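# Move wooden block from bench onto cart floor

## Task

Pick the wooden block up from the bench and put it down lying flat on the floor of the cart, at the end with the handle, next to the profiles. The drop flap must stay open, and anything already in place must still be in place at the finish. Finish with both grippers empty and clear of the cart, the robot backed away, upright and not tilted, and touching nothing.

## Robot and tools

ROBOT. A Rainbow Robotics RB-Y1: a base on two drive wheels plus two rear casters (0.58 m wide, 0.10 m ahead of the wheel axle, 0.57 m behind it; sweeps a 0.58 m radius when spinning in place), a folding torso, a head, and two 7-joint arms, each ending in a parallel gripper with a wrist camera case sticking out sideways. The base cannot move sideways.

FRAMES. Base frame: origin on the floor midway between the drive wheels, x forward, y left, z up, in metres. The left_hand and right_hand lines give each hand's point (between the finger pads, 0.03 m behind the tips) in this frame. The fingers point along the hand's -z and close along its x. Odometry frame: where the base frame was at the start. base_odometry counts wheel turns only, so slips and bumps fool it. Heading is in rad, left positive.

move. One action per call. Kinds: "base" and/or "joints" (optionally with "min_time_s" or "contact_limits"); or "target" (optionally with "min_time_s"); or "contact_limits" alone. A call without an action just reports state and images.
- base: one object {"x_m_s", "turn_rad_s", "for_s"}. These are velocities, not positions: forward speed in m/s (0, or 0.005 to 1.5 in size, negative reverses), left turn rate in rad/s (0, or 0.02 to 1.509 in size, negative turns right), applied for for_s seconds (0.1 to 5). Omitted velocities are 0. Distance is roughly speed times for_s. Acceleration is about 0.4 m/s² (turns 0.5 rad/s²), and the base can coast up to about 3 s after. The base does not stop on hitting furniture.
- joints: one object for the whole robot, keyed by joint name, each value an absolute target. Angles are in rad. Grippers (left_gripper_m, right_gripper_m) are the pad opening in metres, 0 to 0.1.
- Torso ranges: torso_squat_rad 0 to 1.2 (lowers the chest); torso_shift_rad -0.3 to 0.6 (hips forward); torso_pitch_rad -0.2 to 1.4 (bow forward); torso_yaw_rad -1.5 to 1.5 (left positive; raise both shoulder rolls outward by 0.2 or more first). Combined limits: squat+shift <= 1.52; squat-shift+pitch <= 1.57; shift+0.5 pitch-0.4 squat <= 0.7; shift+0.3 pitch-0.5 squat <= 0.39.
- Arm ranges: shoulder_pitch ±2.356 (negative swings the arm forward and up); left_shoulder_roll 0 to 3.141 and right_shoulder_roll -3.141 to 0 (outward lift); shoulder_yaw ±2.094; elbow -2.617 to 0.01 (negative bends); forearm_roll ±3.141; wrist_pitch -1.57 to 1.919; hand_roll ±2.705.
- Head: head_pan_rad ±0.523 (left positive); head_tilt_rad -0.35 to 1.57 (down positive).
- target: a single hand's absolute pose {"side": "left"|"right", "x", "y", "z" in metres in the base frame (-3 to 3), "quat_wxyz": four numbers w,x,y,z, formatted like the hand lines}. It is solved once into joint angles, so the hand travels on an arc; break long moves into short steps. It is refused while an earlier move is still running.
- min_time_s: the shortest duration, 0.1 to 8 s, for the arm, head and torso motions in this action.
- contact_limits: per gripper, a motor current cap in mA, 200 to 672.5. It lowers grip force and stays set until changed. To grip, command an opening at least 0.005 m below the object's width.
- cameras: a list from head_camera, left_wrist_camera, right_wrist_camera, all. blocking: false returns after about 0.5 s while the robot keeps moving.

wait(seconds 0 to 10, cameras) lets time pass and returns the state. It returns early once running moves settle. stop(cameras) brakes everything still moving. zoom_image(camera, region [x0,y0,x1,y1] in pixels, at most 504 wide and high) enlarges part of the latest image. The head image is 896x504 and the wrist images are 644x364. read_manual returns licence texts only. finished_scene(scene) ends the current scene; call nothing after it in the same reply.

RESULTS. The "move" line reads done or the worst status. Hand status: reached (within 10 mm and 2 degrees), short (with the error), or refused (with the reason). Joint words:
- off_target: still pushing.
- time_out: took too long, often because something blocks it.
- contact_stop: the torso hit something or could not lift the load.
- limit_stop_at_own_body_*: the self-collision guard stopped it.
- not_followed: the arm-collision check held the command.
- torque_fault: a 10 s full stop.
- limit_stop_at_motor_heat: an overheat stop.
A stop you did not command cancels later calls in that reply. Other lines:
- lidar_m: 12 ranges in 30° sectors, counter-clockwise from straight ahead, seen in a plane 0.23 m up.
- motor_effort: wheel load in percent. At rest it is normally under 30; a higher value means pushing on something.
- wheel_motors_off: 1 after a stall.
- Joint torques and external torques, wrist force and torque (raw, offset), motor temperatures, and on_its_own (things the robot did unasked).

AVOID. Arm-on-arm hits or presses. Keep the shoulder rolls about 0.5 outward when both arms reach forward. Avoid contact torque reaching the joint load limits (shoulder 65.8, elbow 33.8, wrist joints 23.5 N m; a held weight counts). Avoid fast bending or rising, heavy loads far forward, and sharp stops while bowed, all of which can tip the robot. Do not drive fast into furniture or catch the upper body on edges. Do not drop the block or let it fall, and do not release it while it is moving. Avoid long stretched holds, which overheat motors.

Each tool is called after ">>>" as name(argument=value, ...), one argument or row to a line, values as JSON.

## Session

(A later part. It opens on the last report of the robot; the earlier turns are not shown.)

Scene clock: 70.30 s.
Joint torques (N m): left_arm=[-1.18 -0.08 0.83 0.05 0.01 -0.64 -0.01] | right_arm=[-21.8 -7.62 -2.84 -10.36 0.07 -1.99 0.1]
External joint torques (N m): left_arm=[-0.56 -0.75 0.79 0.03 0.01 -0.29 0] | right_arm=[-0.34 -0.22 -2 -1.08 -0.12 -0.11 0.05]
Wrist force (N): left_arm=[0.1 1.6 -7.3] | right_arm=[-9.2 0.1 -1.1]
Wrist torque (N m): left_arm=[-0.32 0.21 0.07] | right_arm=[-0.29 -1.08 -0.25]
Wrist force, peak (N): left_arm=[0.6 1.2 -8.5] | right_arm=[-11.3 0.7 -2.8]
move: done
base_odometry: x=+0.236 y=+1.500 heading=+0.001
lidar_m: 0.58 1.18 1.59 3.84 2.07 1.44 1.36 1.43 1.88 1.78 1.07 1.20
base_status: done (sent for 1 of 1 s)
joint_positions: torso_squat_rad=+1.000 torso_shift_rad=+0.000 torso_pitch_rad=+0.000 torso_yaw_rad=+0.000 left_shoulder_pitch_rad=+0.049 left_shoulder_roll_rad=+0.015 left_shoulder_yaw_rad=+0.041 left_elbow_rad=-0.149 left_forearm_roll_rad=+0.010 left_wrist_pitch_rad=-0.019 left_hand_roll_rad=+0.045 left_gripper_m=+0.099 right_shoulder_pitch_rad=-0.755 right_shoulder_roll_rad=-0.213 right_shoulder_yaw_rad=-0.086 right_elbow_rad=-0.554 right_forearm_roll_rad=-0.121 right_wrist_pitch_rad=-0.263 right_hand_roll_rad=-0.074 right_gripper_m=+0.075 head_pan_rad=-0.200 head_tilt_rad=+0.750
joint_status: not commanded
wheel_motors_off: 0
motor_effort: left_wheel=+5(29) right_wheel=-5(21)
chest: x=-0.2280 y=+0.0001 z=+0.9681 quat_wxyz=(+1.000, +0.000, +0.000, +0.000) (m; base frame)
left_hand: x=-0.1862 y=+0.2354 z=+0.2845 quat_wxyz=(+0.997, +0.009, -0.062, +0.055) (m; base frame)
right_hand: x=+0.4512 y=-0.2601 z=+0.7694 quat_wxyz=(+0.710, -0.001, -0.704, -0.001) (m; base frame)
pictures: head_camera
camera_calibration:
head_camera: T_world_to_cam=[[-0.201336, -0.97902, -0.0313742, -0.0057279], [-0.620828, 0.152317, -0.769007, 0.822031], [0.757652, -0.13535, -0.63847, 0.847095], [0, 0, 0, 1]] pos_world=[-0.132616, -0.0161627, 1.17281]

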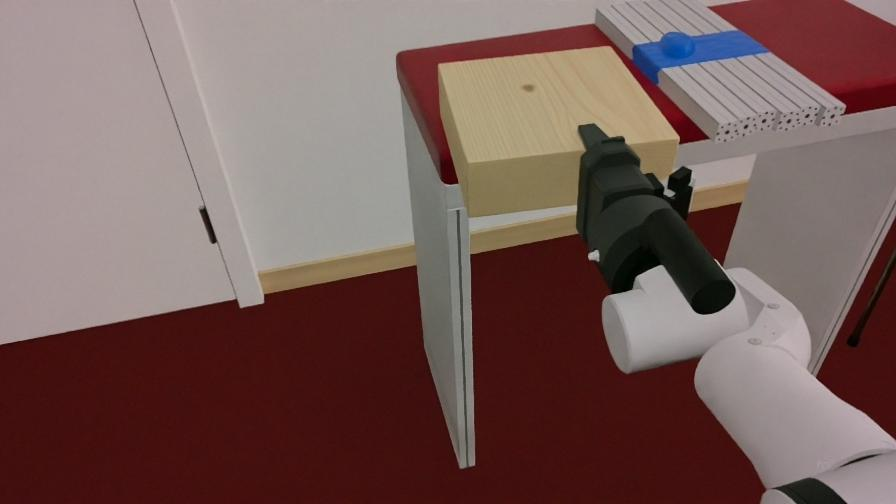

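>>> move(
  joints={"right_gripper_m":0.095},
)

>>> move(
  base={"x_m_s":0.05,"for_s":0.5},
)

>>> move(
  joints={"right_gripper_m":0.05},
  cameras=["head_camera","right_wrist_camera"],
)

Scene clock: 72.53 s.
Joint torques (N m): left_arm=[-1.16 -0.1 0.51 -0.05 -0.05 -0.67 -0.13] | right_arm=[-23.05 -7.26 -3 -11.31 0.22 -2.8 0.04]
External joint torques (N m): left_arm=[-0.54 -0.77 0.47 -0.07 -0.05 -0.32 -0.12] | right_arm=[-1.59 0.14 -2.15 -2.04 0.03 -0.9 -0.01]
Wrist force (N): left_arm=[-0.5 1.3 -8.1] | right_arm=[-11.8 1.5 -2.2]
Wrist torque (N m): left_arm=[-0.29 0.08 0.08] | right_arm=[-0.15 -0.55 -0.05]
Wrist force, peak (N): left_arm=[0.3 0.9 -8.7] | right_arm=[-13.0 1.1 -1.3]
move: done
base_odometry: x=+0.236 y=+1.500 heading=+0.001
lidar_m: 0.58 1.18 1.59 3.85 2.07 1.45 1.37 1.43 1.89 1.79 1.06 1.19
base_status: not commanded
joint_positions: torso_squat_rad=+1.000 torso_shift_rad=+0.000 torso_pitch_rad=+0.000 torso_yaw_rad=+0.000 left_shoulder_pitch_rad=+0.049 left_shoulder_roll_rad=+0.015 left_shoulder_yaw_rad=+0.041 left_elbow_rad=-0.149 left_forearm_roll_rad=+0.010 left_wrist_pitch_rad=-0.019 left_hand_roll_rad=+0.045 left_gripper_m=+0.099 right_shoulder_pitch_rad=-0.755 right_shoulder_roll_rad=-0.213 right_shoulder_yaw_rad=-0.086 right_elbow_rad=-0.554 right_forearm_roll_rad=-0.121 right_wrist_pitch_rad=-0.263 right_hand_roll_rad=-0.074 right_gripper_m=+0.095 head_pan_rad=-0.200 head_tilt_rad=+0.750
joint_status: all done
wheel_motors_off: 0
motor_effort: left_wheel=+5(6) right_wheel=-6(8)
chest: x=-0.2280 y=+0.0001 z=+0.9681 quat_wxyz=(+1.000, +0.000, +0.000, +0.000) (m; base frame)
left_hand: x=-0.1862 y=+0.2354 z=+0.2845 quat_wxyz=(+0.997, +0.009, -0.062, +0.055) (m; base frame)
right_hand: x=+0.4511 y=-0.2602 z=+0.7691 quat_wxyz=(+0.710, -0.001, -0.704, -0.001) (m; base frame)
pictures: none

Scene clock: 73.47 s.
Joint torques (N m): left_arm=[-0.58 -0.33 0.61 -0.03 -0.1 -0.54 -0.04] | right_arm=[-25.08 -7.32 -2.94 -12.7 0.21 -2.84 -0.01]
External joint torques (N m): left_arm=[0.04 -0.99 0.57 -0.05 -0.1 -0.18 -0.03] | right_arm=[-3.63 0.07 -2.09 -3.43 0.02 -0.94 -0.06]
Wrist force (N): left_arm=[-0.2 0.7 -7.4] | right_arm=[-11.6 -0.6 4.6]
Wrist torque (N m): left_arm=[-0.15 0.11 0.10] | right_arm=[-0.18 -0.48 0.02]
Wrist force, peak (N): left_arm=[0.3 1.1 -8.6] | right_arm=[-13.2 0.5 4.6]
move: done
base_odometry: x=+0.261 y=+1.500 heading=+0.001
lidar_m: 0.56 1.16 1.54 3.77 2.12 1.48 1.40 1.44 1.93 1.65 1.04 0.57
base_status: done (sent for 0.5 of 0.5 s)
joint_positions: torso_squat_rad=+1.000 torso_shift_rad=+0.000 torso_pitch_rad=+0.000 torso_yaw_rad=+0.000 left_shoulder_pitch_rad=+0.049 left_shoulder_roll_rad=+0.015 left_shoulder_yaw_rad=+0.041 left_elbow_rad=-0.149 left_forearm_roll_rad=+0.010 left_wrist_pitch_rad=-0.019 left_hand_roll_rad=+0.045 left_gripper_m=+0.099 right_shoulder_pitch_rad=-0.755 right_shoulder_roll_rad=-0.213 right_shoulder_yaw_rad=-0.086 right_elbow_rad=-0.554 right_forearm_roll_rad=-0.121 right_wrist_pitch_rad=-0.263 right_hand_roll_rad=-0.074 right_gripper_m=+0.095 head_pan_rad=-0.200 head_tilt_rad=+0.750
joint_status: not commanded
wheel_motors_off: 0
motor_effort: left_wheel=-3(28) right_wheel=+2(22)
chest: x=-0.2279 y=+0.0001 z=+0.9681 quat_wxyz=(+1.000, +0.000, +0.000, +0.000) (m; base frame)
left_hand: x=-0.1861 y=+0.2354 z=+0.2845 quat_wxyz=(+0.997, +0.009, -0.062, +0.055) (m; base frame)
right_hand: x=+0.4509 y=-0.2604 z=+0.7684 quat_wxyz=(+0.711, -0.001, -0.704, -0.001) (m; base frame)
pictures: none

Scene clock: 74.47 s.
Joint torques (N m): left_arm=[-0.49 -0.31 0.66 0.14 -0.05 -0.55 -0.04] | right_arm=[-25.16 -7.32 -2.43 -12.69 0.17 -2.7 -0.01]
External joint torques (N m): left_arm=[0.13 -0.97 0.62 0.13 -0.05 -0.2 -0.03] | right_arm=[-3.71 0.08 -1.57 -3.43 -0.02 -0.8 -0.06]
Wrist force (N): left_arm=[-0.1 0.8 -7.7] | right_arm=[-10.9 0.2 5.5]
Wrist torque (N m): left_arm=[-0.21 0.07 0.04] | right_arm=[-0.17 -0.66 -0.13]
Wrist force, peak (N): left_arm=[0.4 1.2 -7.9] | right_arm=[-13.0 -0.2 4.9]
move: off_target
base_odometry: x=+0.261 y=+1.500 heading=+0.001
lidar_m: 0.55 1.14 1.54 3.77 2.12 1.46 1.40 1.46 1.91 1.66 1.05 0.56
base_status: not commanded
joint_positions: torso_squat_rad=+1.000 torso_shift_rad=+0.000 torso_pitch_rad=+0.000 torso_yaw_rad=+0.000 left_shoulder_pitch_rad=+0.049 left_shoulder_roll_rad=+0.015 left_shoulder_yaw_rad=+0.041 left_elbow_rad=-0.149 left_forearm_roll_rad=+0.010 left_wrist_pitch_rad=-0.019 left_hand_roll_rad=+0.045 left_gripper_m=+0.099 right_shoulder_pitch_rad=-0.755 right_shoulder_roll_rad=-0.213 right_shoulder_yaw_rad=-0.086 right_elbow_rad=-0.554 right_forearm_roll_rad=-0.121 right_wrist_pitch_rad=-0.263 right_hand_roll_rad=-0.074 right_gripper_m=+0.077 head_pan_rad=-0.200 head_tilt_rad=+0.750
joint_status: right_gripper_m off_target (ended at +0.077, target +0.050)
wheel_motors_off: 0
motor_effort: left_wheel=-2(3) right_wheel=+3(4)
chest: x=-0.2279 y=+0.0001 z=+0.9681 quat_wxyz=(+1.000, +0.000, +0.000, +0.000) (m; base frame)
left_hand: x=-0.1861 y=+0.2354 z=+0.2845 quat_wxyz=(+0.997, +0.009, -0.062, +0.055) (m; base frame)
right_hand: x=+0.4509 y=-0.2604 z=+0.7684 quat_wxyz=(+0.711, -0.001, -0.704, -0.001) (m; base frame)
pictures: head_camera, right_wrist_camera
camera_calibration:
head_camera: T_world_to_cam=[[-0.201418, -0.979002, -0.0314076, -0.00565865], [-0.620967, 0.152423, -0.768874, 0.821983], [0.757516, -0.135362, -0.638628, 0.847111], [0, 0, 0, 1]] pos_world=[-0.132416, -0.0161623, 1.17281]
right_wrist_camera: T_world_to_cam=[[0.0163381, -0.0297821, -0.999423, 0.751562], [-0.50441, 0.862796, -0.0339566, 0.505342], [0.86331, 0.504674, -0.000925983, -0.185006], [0, 0, 0, 1]] pos_world=[0.402338, -0.320256, 0.768117]

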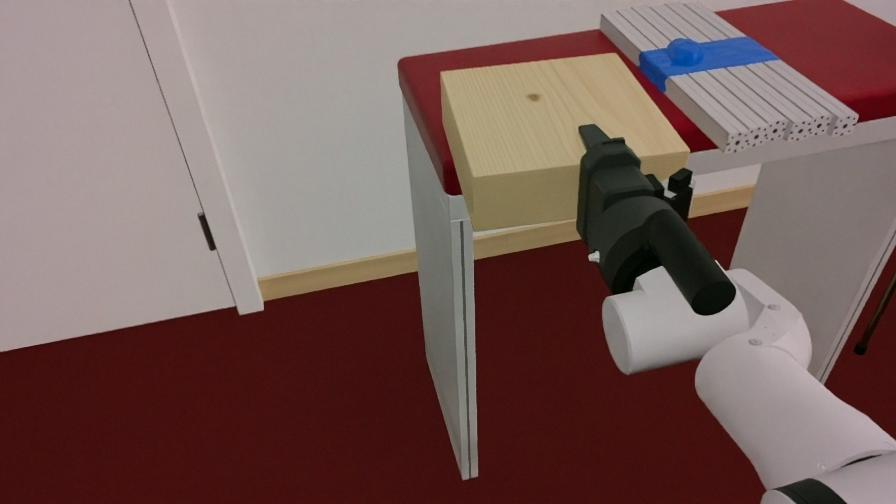

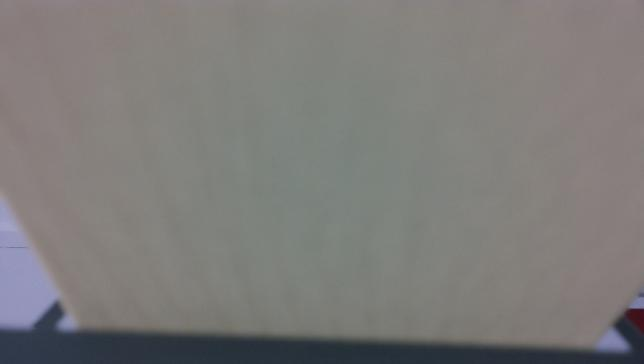

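>>> move(
  joints={"torso_squat_rad":0.85},
  min_time_s=1.5,
  cameras=["head_camera"],
)

Scene clock: 77.23 s.
Joint torques (N m): left_arm=[-0.51 0.01 0.61 0.16 -0.04 -0.62 -0.06] | right_arm=[-33.7 -9.22 -2.48 -20.28 -0.13 -7.68 -0.05]
External joint torques (N m): left_arm=[0.09 -0.66 0.57 0.13 -0.05 -0.26 -0.05] | right_arm=[-12.3 -1.84 -1.64 -11.02 -0.32 -5.78 -0.1]
Wrist force (N): left_arm=[-0.2 1.0 -7.1] | right_arm=[-24.6 1.2 -0.2]
Wrist torque (N m): left_arm=[-0.28 0.14 0.12] | right_arm=[-0.18 1.20 0.38]
Wrist force, peak (N): left_arm=[0.6 1.6 -8.4] | right_arm=[-26.6 0.8 -0.1]
move: done
base_odometry: x=+0.261 y=+1.500 heading=+0.001
lidar_m: 0.56 1.15 1.55 3.76 2.13 1.49 1.40 1.46 1.92 1.65 1.04 0.58
base_status: not commanded
joint_positions: torso_squat_rad=+0.850 torso_shift_rad=+0.000 torso_pitch_rad=+0.001 torso_yaw_rad=+0.000 left_shoulder_pitch_rad=+0.049 left_shoulder_roll_rad=+0.015 left_shoulder_yaw_rad=+0.041 left_elbow_rad=-0.149 left_forearm_roll_rad=+0.010 left_wrist_pitch_rad=-0.019 left_hand_roll_rad=+0.045 left_gripper_m=+0.099 right_shoulder_pitch_rad=-0.752 right_shoulder_roll_rad=-0.212 right_shoulder_yaw_rad=-0.086 right_elbow_rad=-0.552 right_forearm_roll_rad=-0.121 right_wrist_pitch_rad=-0.261 right_hand_roll_rad=-0.074 right_gripper_m=+0.074 head_pan_rad=-0.200 head_tilt_rad=+0.750
joint_status: all done
wheel_motors_off: 0
motor_effort: left_wheel=-2(3) right_wheel=+4(5)
chest: x=-0.2275 y=+0.0000 z=+1.0519 quat_wxyz=(+1.000, +0.000, +0.001, +0.000) (m; base frame)
left_hand: x=-0.1863 y=+0.2354 z=+0.3683 quat_wxyz=(+0.997, +0.009, -0.061, +0.055) (m; base frame)
right_hand: x=+0.4504 y=-0.2608 z=+0.8491 quat_wxyz=(+0.713, -0.002, -0.701, -0.001) (m; base frame)
pictures: head_camera
camera_calibration:
head_camera: T_world_to_cam=[[-0.20136, -0.979017, -0.0312987, -0.00315679], [-0.621643, 0.15242, -0.768328, 0.88589], [0.756977, -0.135254, -0.639291, 0.900938], [0, 0, 0, 1]] pos_world=[-0.131917, -0.0162626, 1.25652]

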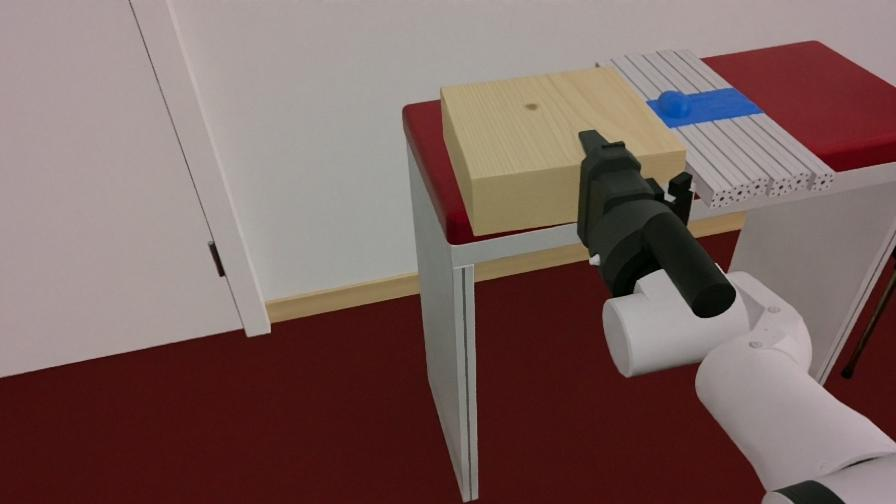

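>>> move(
  base={"x_m_s":-0.3,"for_s":2.0},
)

>>> move(
  base={"turn_rad_s":-0.5,"for_s":1.5},
  joints={"torso_squat_rad":0.2,"head_pan_rad":0},
  cameras=["head_camera"],
)

Scene clock: 84.63 s.
Joint torques (N m): left_arm=[-1.28 -0.41 0.97 0.16 -0.08 -0.56 0.02] | right_arm=[-35.01 -9.07 -2.57 -20.71 -0.23 -8.07 -0.12]
External joint torques (N m): left_arm=[-0.68 -1.08 0.92 0.13 -0.08 -0.21 0.03] | right_arm=[-13.61 -1.71 -1.73 -11.46 -0.42 -6.18 -0.17]
Wrist force (N): left_arm=[0.3 1.3 -6.9] | right_arm=[-24.0 0.3 -0.1]
Wrist torque (N m): left_arm=[-0.32 0.18 0.10] | right_arm=[-0.17 1.27 0.40]
Wrist force, peak (N): left_arm=[0.0 1.2 -9.1] | right_arm=[-26.0 -0.3 -0.3]
move: done
base_odometry: x=-0.339 y=+1.500 heading=-0.001
lidar_m: 1.16 1.78 2.37 4.02 1.21 0.84 0.80 0.83 1.09 2.61 1.65 1.47
base_status: done (sent for 2 of 2 s)
joint_positions: torso_squat_rad=+0.850 torso_shift_rad=+0.000 torso_pitch_rad=+0.001 torso_yaw_rad=+0.000 left_shoulder_pitch_rad=+0.049 left_shoulder_roll_rad=+0.015 left_shoulder_yaw_rad=+0.041 left_elbow_rad=-0.149 left_forearm_roll_rad=+0.010 left_wrist_pitch_rad=-0.019 left_hand_roll_rad=+0.045 left_gripper_m=+0.099 right_shoulder_pitch_rad=-0.752 right_shoulder_roll_rad=-0.212 right_shoulder_yaw_rad=-0.086 right_elbow_rad=-0.552 right_forearm_roll_rad=-0.121 right_wrist_pitch_rad=-0.261 right_hand_roll_rad=-0.074 right_gripper_m=+0.074 head_pan_rad=-0.200 head_tilt_rad=+0.750
joint_status: not commanded
wheel_motors_off: 0
motor_effort: left_wheel=-14(27) right_wheel=+15(51)
chest: x=-0.2276 y=+0.0000 z=+1.0519 quat_wxyz=(+1.000, +0.000, +0.000, +0.000) (m; base frame)
left_hand: x=-0.1864 y=+0.2354 z=+0.3683 quat_wxyz=(+0.997, +0.009, -0.061, +0.055) (m; base frame)
right_hand: x=+0.4502 y=-0.2608 z=+0.8489 quat_wxyz=(+0.713, -0.001, -0.701, -0.001) (m; base frame)
pictures: none

Scene clock: 87.57 s.
Joint torques (N m): left_arm=[-1.18 -0.04 1.01 0.2 -0.05 -0.6 -0.08] | right_arm=[-35.01 -10.44 -2.68 -20.77 -0.37 -7.92 -0.07]
External joint torques (N m): left_arm=[-0.59 -0.71 0.97 0.17 -0.05 -0.25 -0.07] | right_arm=[-13.61 -3.06 -1.83 -11.52 -0.56 -6.02 -0.12]
Wrist force (N): left_arm=[-0.5 1.7 -7.3] | right_arm=[-24.7 1.7 0.0]
Wrist torque (N m): left_arm=[-0.33 0.06 0.08] | right_arm=[-0.15 1.17 0.38]
Wrist force, peak (N): left_arm=[-0.1 2.1 -8.4] | right_arm=[-26.0 0.9 -0.6]
move: done
base_odometry: x=-0.340 y=+1.500 heading=-0.750
lidar_m: 1.47 1.15 1.72 2.00 3.43 1.68 0.96 0.80 0.81 0.93 1.55 1.97
base_status: done (sent for 1.5 of 1.5 s)
joint_positions: torso_squat_rad=+0.200 torso_shift_rad=+0.000 torso_pitch_rad=+0.001 torso_yaw_rad=+0.000 left_shoulder_pitch_rad=+0.049 left_shoulder_roll_rad=+0.015 left_shoulder_yaw_rad=+0.041 left_elbow_rad=-0.149 left_forearm_roll_rad=+0.010 left_wrist_pitch_rad=-0.019 left_hand_roll_rad=+0.045 left_gripper_m=+0.099 right_shoulder_pitch_rad=-0.752 right_shoulder_roll_rad=-0.212 right_shoulder_yaw_rad=-0.086 right_elbow_rad=-0.552 right_forearm_roll_rad=-0.121 right_wrist_pitch_rad=-0.261 right_hand_roll_rad=-0.074 right_gripper_m=+0.074 head_pan_rad=+0.000 head_tilt_rad=+0.750
joint_status: all done
wheel_motors_off: 0
motor_effort: left_wheel=+19(53) right_wheel=+6(50)
chest: x=-0.2274 y=+0.0000 z=+1.2760 quat_wxyz=(+1.000, +0.000, +0.001, +0.000) (m; base frame)
left_hand: x=-0.1863 y=+0.2354 z=+0.5924 quat_wxyz=(+0.997, +0.009, -0.061, +0.055) (m; base frame)
right_hand: x=+0.4503 y=-0.2607 z=+1.0727 quat_wxyz=(+0.713, -0.001, -0.701, -0.001) (m; base frame)
pictures: head_camera
camera_calibration:
head_camera: T_world_to_cam=[[-0.00288419, -0.999495, -0.031636, 0.0451153], [-0.639563, 0.0261635, -0.768293, 1.05441], [0.768733, 0.0180173, -0.639316, 1.04657], [0, 0, 0, 1]] pos_world=[-0.130045, -0.00135102, 1.48062]

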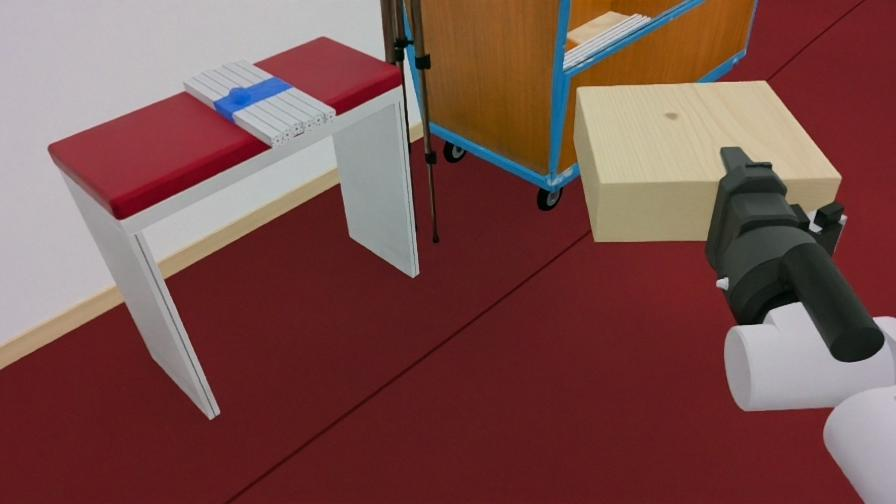

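>>> move(
  base={"turn_rad_s":-0.5,"for_s":1.64},
)

>>> move(
  base={"x_m_s":0.5,"for_s":3.6},
)

>>> move(
  base={"turn_rad_s":0.6,"for_s":2.617},
  joints={"torso_pitch_rad":0.1,"torso_squat_rad":0.0},
  cameras=["head_camera"],
)

Scene clock: 92.27 s.
Joint torques (N m): left_arm=[-1.11 -0.08 0.78 0.16 -0.07 -0.63 -0.05] | right_arm=[-35.37 -10.71 -2.64 -20.86 -0.26 -7.93 -0.14]
External joint torques (N m): left_arm=[-0.51 -0.75 0.74 0.13 -0.07 -0.28 -0.04] | right_arm=[-13.97 -3.33 -1.79 -11.61 -0.45 -6.03 -0.19]
Wrist force (N): left_arm=[0.1 1.4 -8.0] | right_arm=[-23.8 0.8 0.0]
Wrist torque (N m): left_arm=[-0.31 0.15 0.04] | right_arm=[-0.11 1.29 0.39]
Wrist force, peak (N): left_arm=[0.5 1.1 -8.4] | right_arm=[-25.3 1.0 -1.0]
move: done
base_odometry: x=-0.340 y=+1.500 heading=-1.566
lidar_m: 2.55 1.67 1.48 1.14 1.78 2.37 4.11 1.23 0.86 0.81 0.82 1.07
base_status: done (sent for 1.63 of 1.63 s)
joint_positions: torso_squat_rad=+0.200 torso_shift_rad=+0.000 torso_pitch_rad=+0.001 torso_yaw_rad=+0.000 left_shoulder_pitch_rad=+0.049 left_shoulder_roll_rad=+0.015 left_shoulder_yaw_rad=+0.041 left_elbow_rad=-0.149 left_forearm_roll_rad=+0.010 left_wrist_pitch_rad=-0.019 left_hand_roll_rad=+0.045 left_gripper_m=+0.099 right_shoulder_pitch_rad=-0.752 right_shoulder_roll_rad=-0.212 right_shoulder_yaw_rad=-0.086 right_elbow_rad=-0.552 right_forearm_roll_rad=-0.121 right_wrist_pitch_rad=-0.261 right_hand_roll_rad=-0.074 right_gripper_m=+0.074 head_pan_rad=+0.000 head_tilt_rad=+0.750
joint_status: not commanded
wheel_motors_off: 0
motor_effort: left_wheel=+21(39) right_wheel=+3(17)
chest: x=-0.2274 y=+0.0000 z=+1.2760 quat_wxyz=(+1.000, +0.000, +0.001, +0.000) (m; base frame)
left_hand: x=-0.1863 y=+0.2354 z=+0.5924 quat_wxyz=(+0.997, +0.009, -0.061, +0.055) (m; base frame)
right_hand: x=+0.4503 y=-0.2607 z=+1.0727 quat_wxyz=(+0.713, -0.001, -0.701, -0.001) (m; base frame)
pictures: none

Scene clock: 97.30 s.
Joint torques (N m): left_arm=[-0.08 -0.24 0.77 0.15 -0.06 -0.58 -0.06] | right_arm=[-35.06 -10.72 -2.57 -20.73 -0.15 -7.96 -0.15]
External joint torques (N m): left_arm=[0.52 -0.91 0.73 0.13 -0.06 -0.23 -0.05] | right_arm=[-13.66 -3.34 -1.73 -11.48 -0.34 -6.06 -0.2]
Wrist force (N): left_arm=[-0.2 0.7 -7.9] | right_arm=[-24.9 1.0 -0.6]
Wrist torque (N m): left_arm=[-0.21 0.11 0.07] | right_arm=[-0.16 1.24 0.38]
Wrist force, peak (N): left_arm=[-0.1 2.2 -8.5] | right_arm=[-25.9 0.8 2.1]
move: done
base_odometry: x=-0.332 y=-0.300 heading=-1.566
lidar_m: 2.19 2.83 1.09 1.03 1.07 2.01 3.56 1.07 0.75 0.70 0.70 0.92
base_status: done (sent for 3.6 of 3.6 s)
joint_positions: torso_squat_rad=+0.200 torso_shift_rad=+0.000 torso_pitch_rad=+0.001 torso_yaw_rad=+0.000 left_shoulder_pitch_rad=+0.049 left_shoulder_roll_rad=+0.015 left_shoulder_yaw_rad=+0.041 left_elbow_rad=-0.149 left_forearm_roll_rad=+0.010 left_wrist_pitch_rad=-0.019 left_hand_roll_rad=+0.045 left_gripper_m=+0.099 right_shoulder_pitch_rad=-0.752 right_shoulder_roll_rad=-0.212 right_shoulder_yaw_rad=-0.086 right_elbow_rad=-0.552 right_forearm_roll_rad=-0.121 right_wrist_pitch_rad=-0.261 right_hand_roll_rad=-0.074 right_gripper_m=+0.074 head_pan_rad=+0.000 head_tilt_rad=+0.750
joint_status: not commanded
wheel_motors_off: 0
motor_effort: left_wheel=+1(51) right_wheel=+0(52)
chest: x=-0.2274 y=+0.0000 z=+1.2760 quat_wxyz=(+1.000, +0.000, +0.001, +0.000) (m; base frame)
left_hand: x=-0.1862 y=+0.2354 z=+0.5924 quat_wxyz=(+0.997, +0.009, -0.061, +0.055) (m; base frame)
right_hand: x=+0.4503 y=-0.2607 z=+1.0727 quat_wxyz=(+0.713, -0.001, -0.701, -0.001) (m; base frame)
pictures: none

Scene clock: 101.47 s.
Joint torques (N m): left_arm=[2.17 -0.25 0.62 1.19 -0.17 -0.39 0.06] | right_arm=[-33.12 -10.16 -2.63 -20.24 -0.31 -7.8 0.01]
External joint torques (N m): left_arm=[0.01 -0.97 0.55 0.09 -0.17 -0.23 0.06] | right_arm=[-13.38 -3.01 -1.77 -11.38 -0.5 -5.91 -0.04]
Wrist force (N): left_arm=[1.2 0.9 -7.9] | right_arm=[-24.4 0.8 -2.0]
Wrist torque (N m): left_arm=[-0.27 0.24 0.10] | right_arm=[-0.17 1.22 0.37]
Wrist force, peak (N): left_arm=[0.6 1.0 -8.7] | right_arm=[-25.3 0.4 -2.7]
move: done
base_odometry: x=-0.332 y=-0.300 heading=+0.013
lidar_m: 1.05 1.07 2.03 3.20 1.01 0.72 0.69 0.73 0.96 2.32 2.78 1.09
base_status: done (sent for 2.63 of 2.63 s)
joint_positions: torso_squat_rad=+0.000 torso_shift_rad=+0.000 torso_pitch_rad=+0.101 torso_yaw_rad=+0.000 left_shoulder_pitch_rad=+0.049 left_shoulder_roll_rad=+0.015 left_shoulder_yaw_rad=+0.041 left_elbow_rad=-0.149 left_forearm_roll_rad=+0.010 left_wrist_pitch_rad=-0.019 left_hand_roll_rad=+0.045 left_gripper_m=+0.099 right_shoulder_pitch_rad=-0.752 right_shoulder_roll_rad=-0.212 right_shoulder_yaw_rad=-0.086 right_elbow_rad=-0.552 right_forearm_roll_rad=-0.121 right_wrist_pitch_rad=-0.261 right_hand_roll_rad=-0.074 right_gripper_m=+0.074 head_pan_rad=+0.000 head_tilt_rad=+0.750
joint_status: all done
wheel_motors_off: 0
motor_effort: left_wheel=+4(46) right_wheel=+20(41)
chest: x=-0.1965 y=+0.0000 z=+1.2883 quat_wxyz=(+0.999, +0.000, +0.051, +0.000) (m; base frame)
left_hand: x=-0.2238 y=+0.2354 z=+0.6040 quat_wxyz=(+0.998, +0.011, -0.011, +0.055) (m; base frame)
right_hand: x=+0.4575 y=-0.2608 z=+1.0184 quat_wxyz=(+0.747, -0.001, -0.665, -0.001) (m; base frame)
pictures: head_camera
camera_calibration:
head_camera: T_world_to_cam=[[-0.00602861, -0.999495, -0.0311892, 0.0444009], [-0.713056, 0.0261637, -0.700619, 0.982025], [0.701081, 0.0180159, -0.712854, 1.11214], [0, 0, 0, 1]] pos_world=[-0.0791938, -0.00135101, 1.4822]

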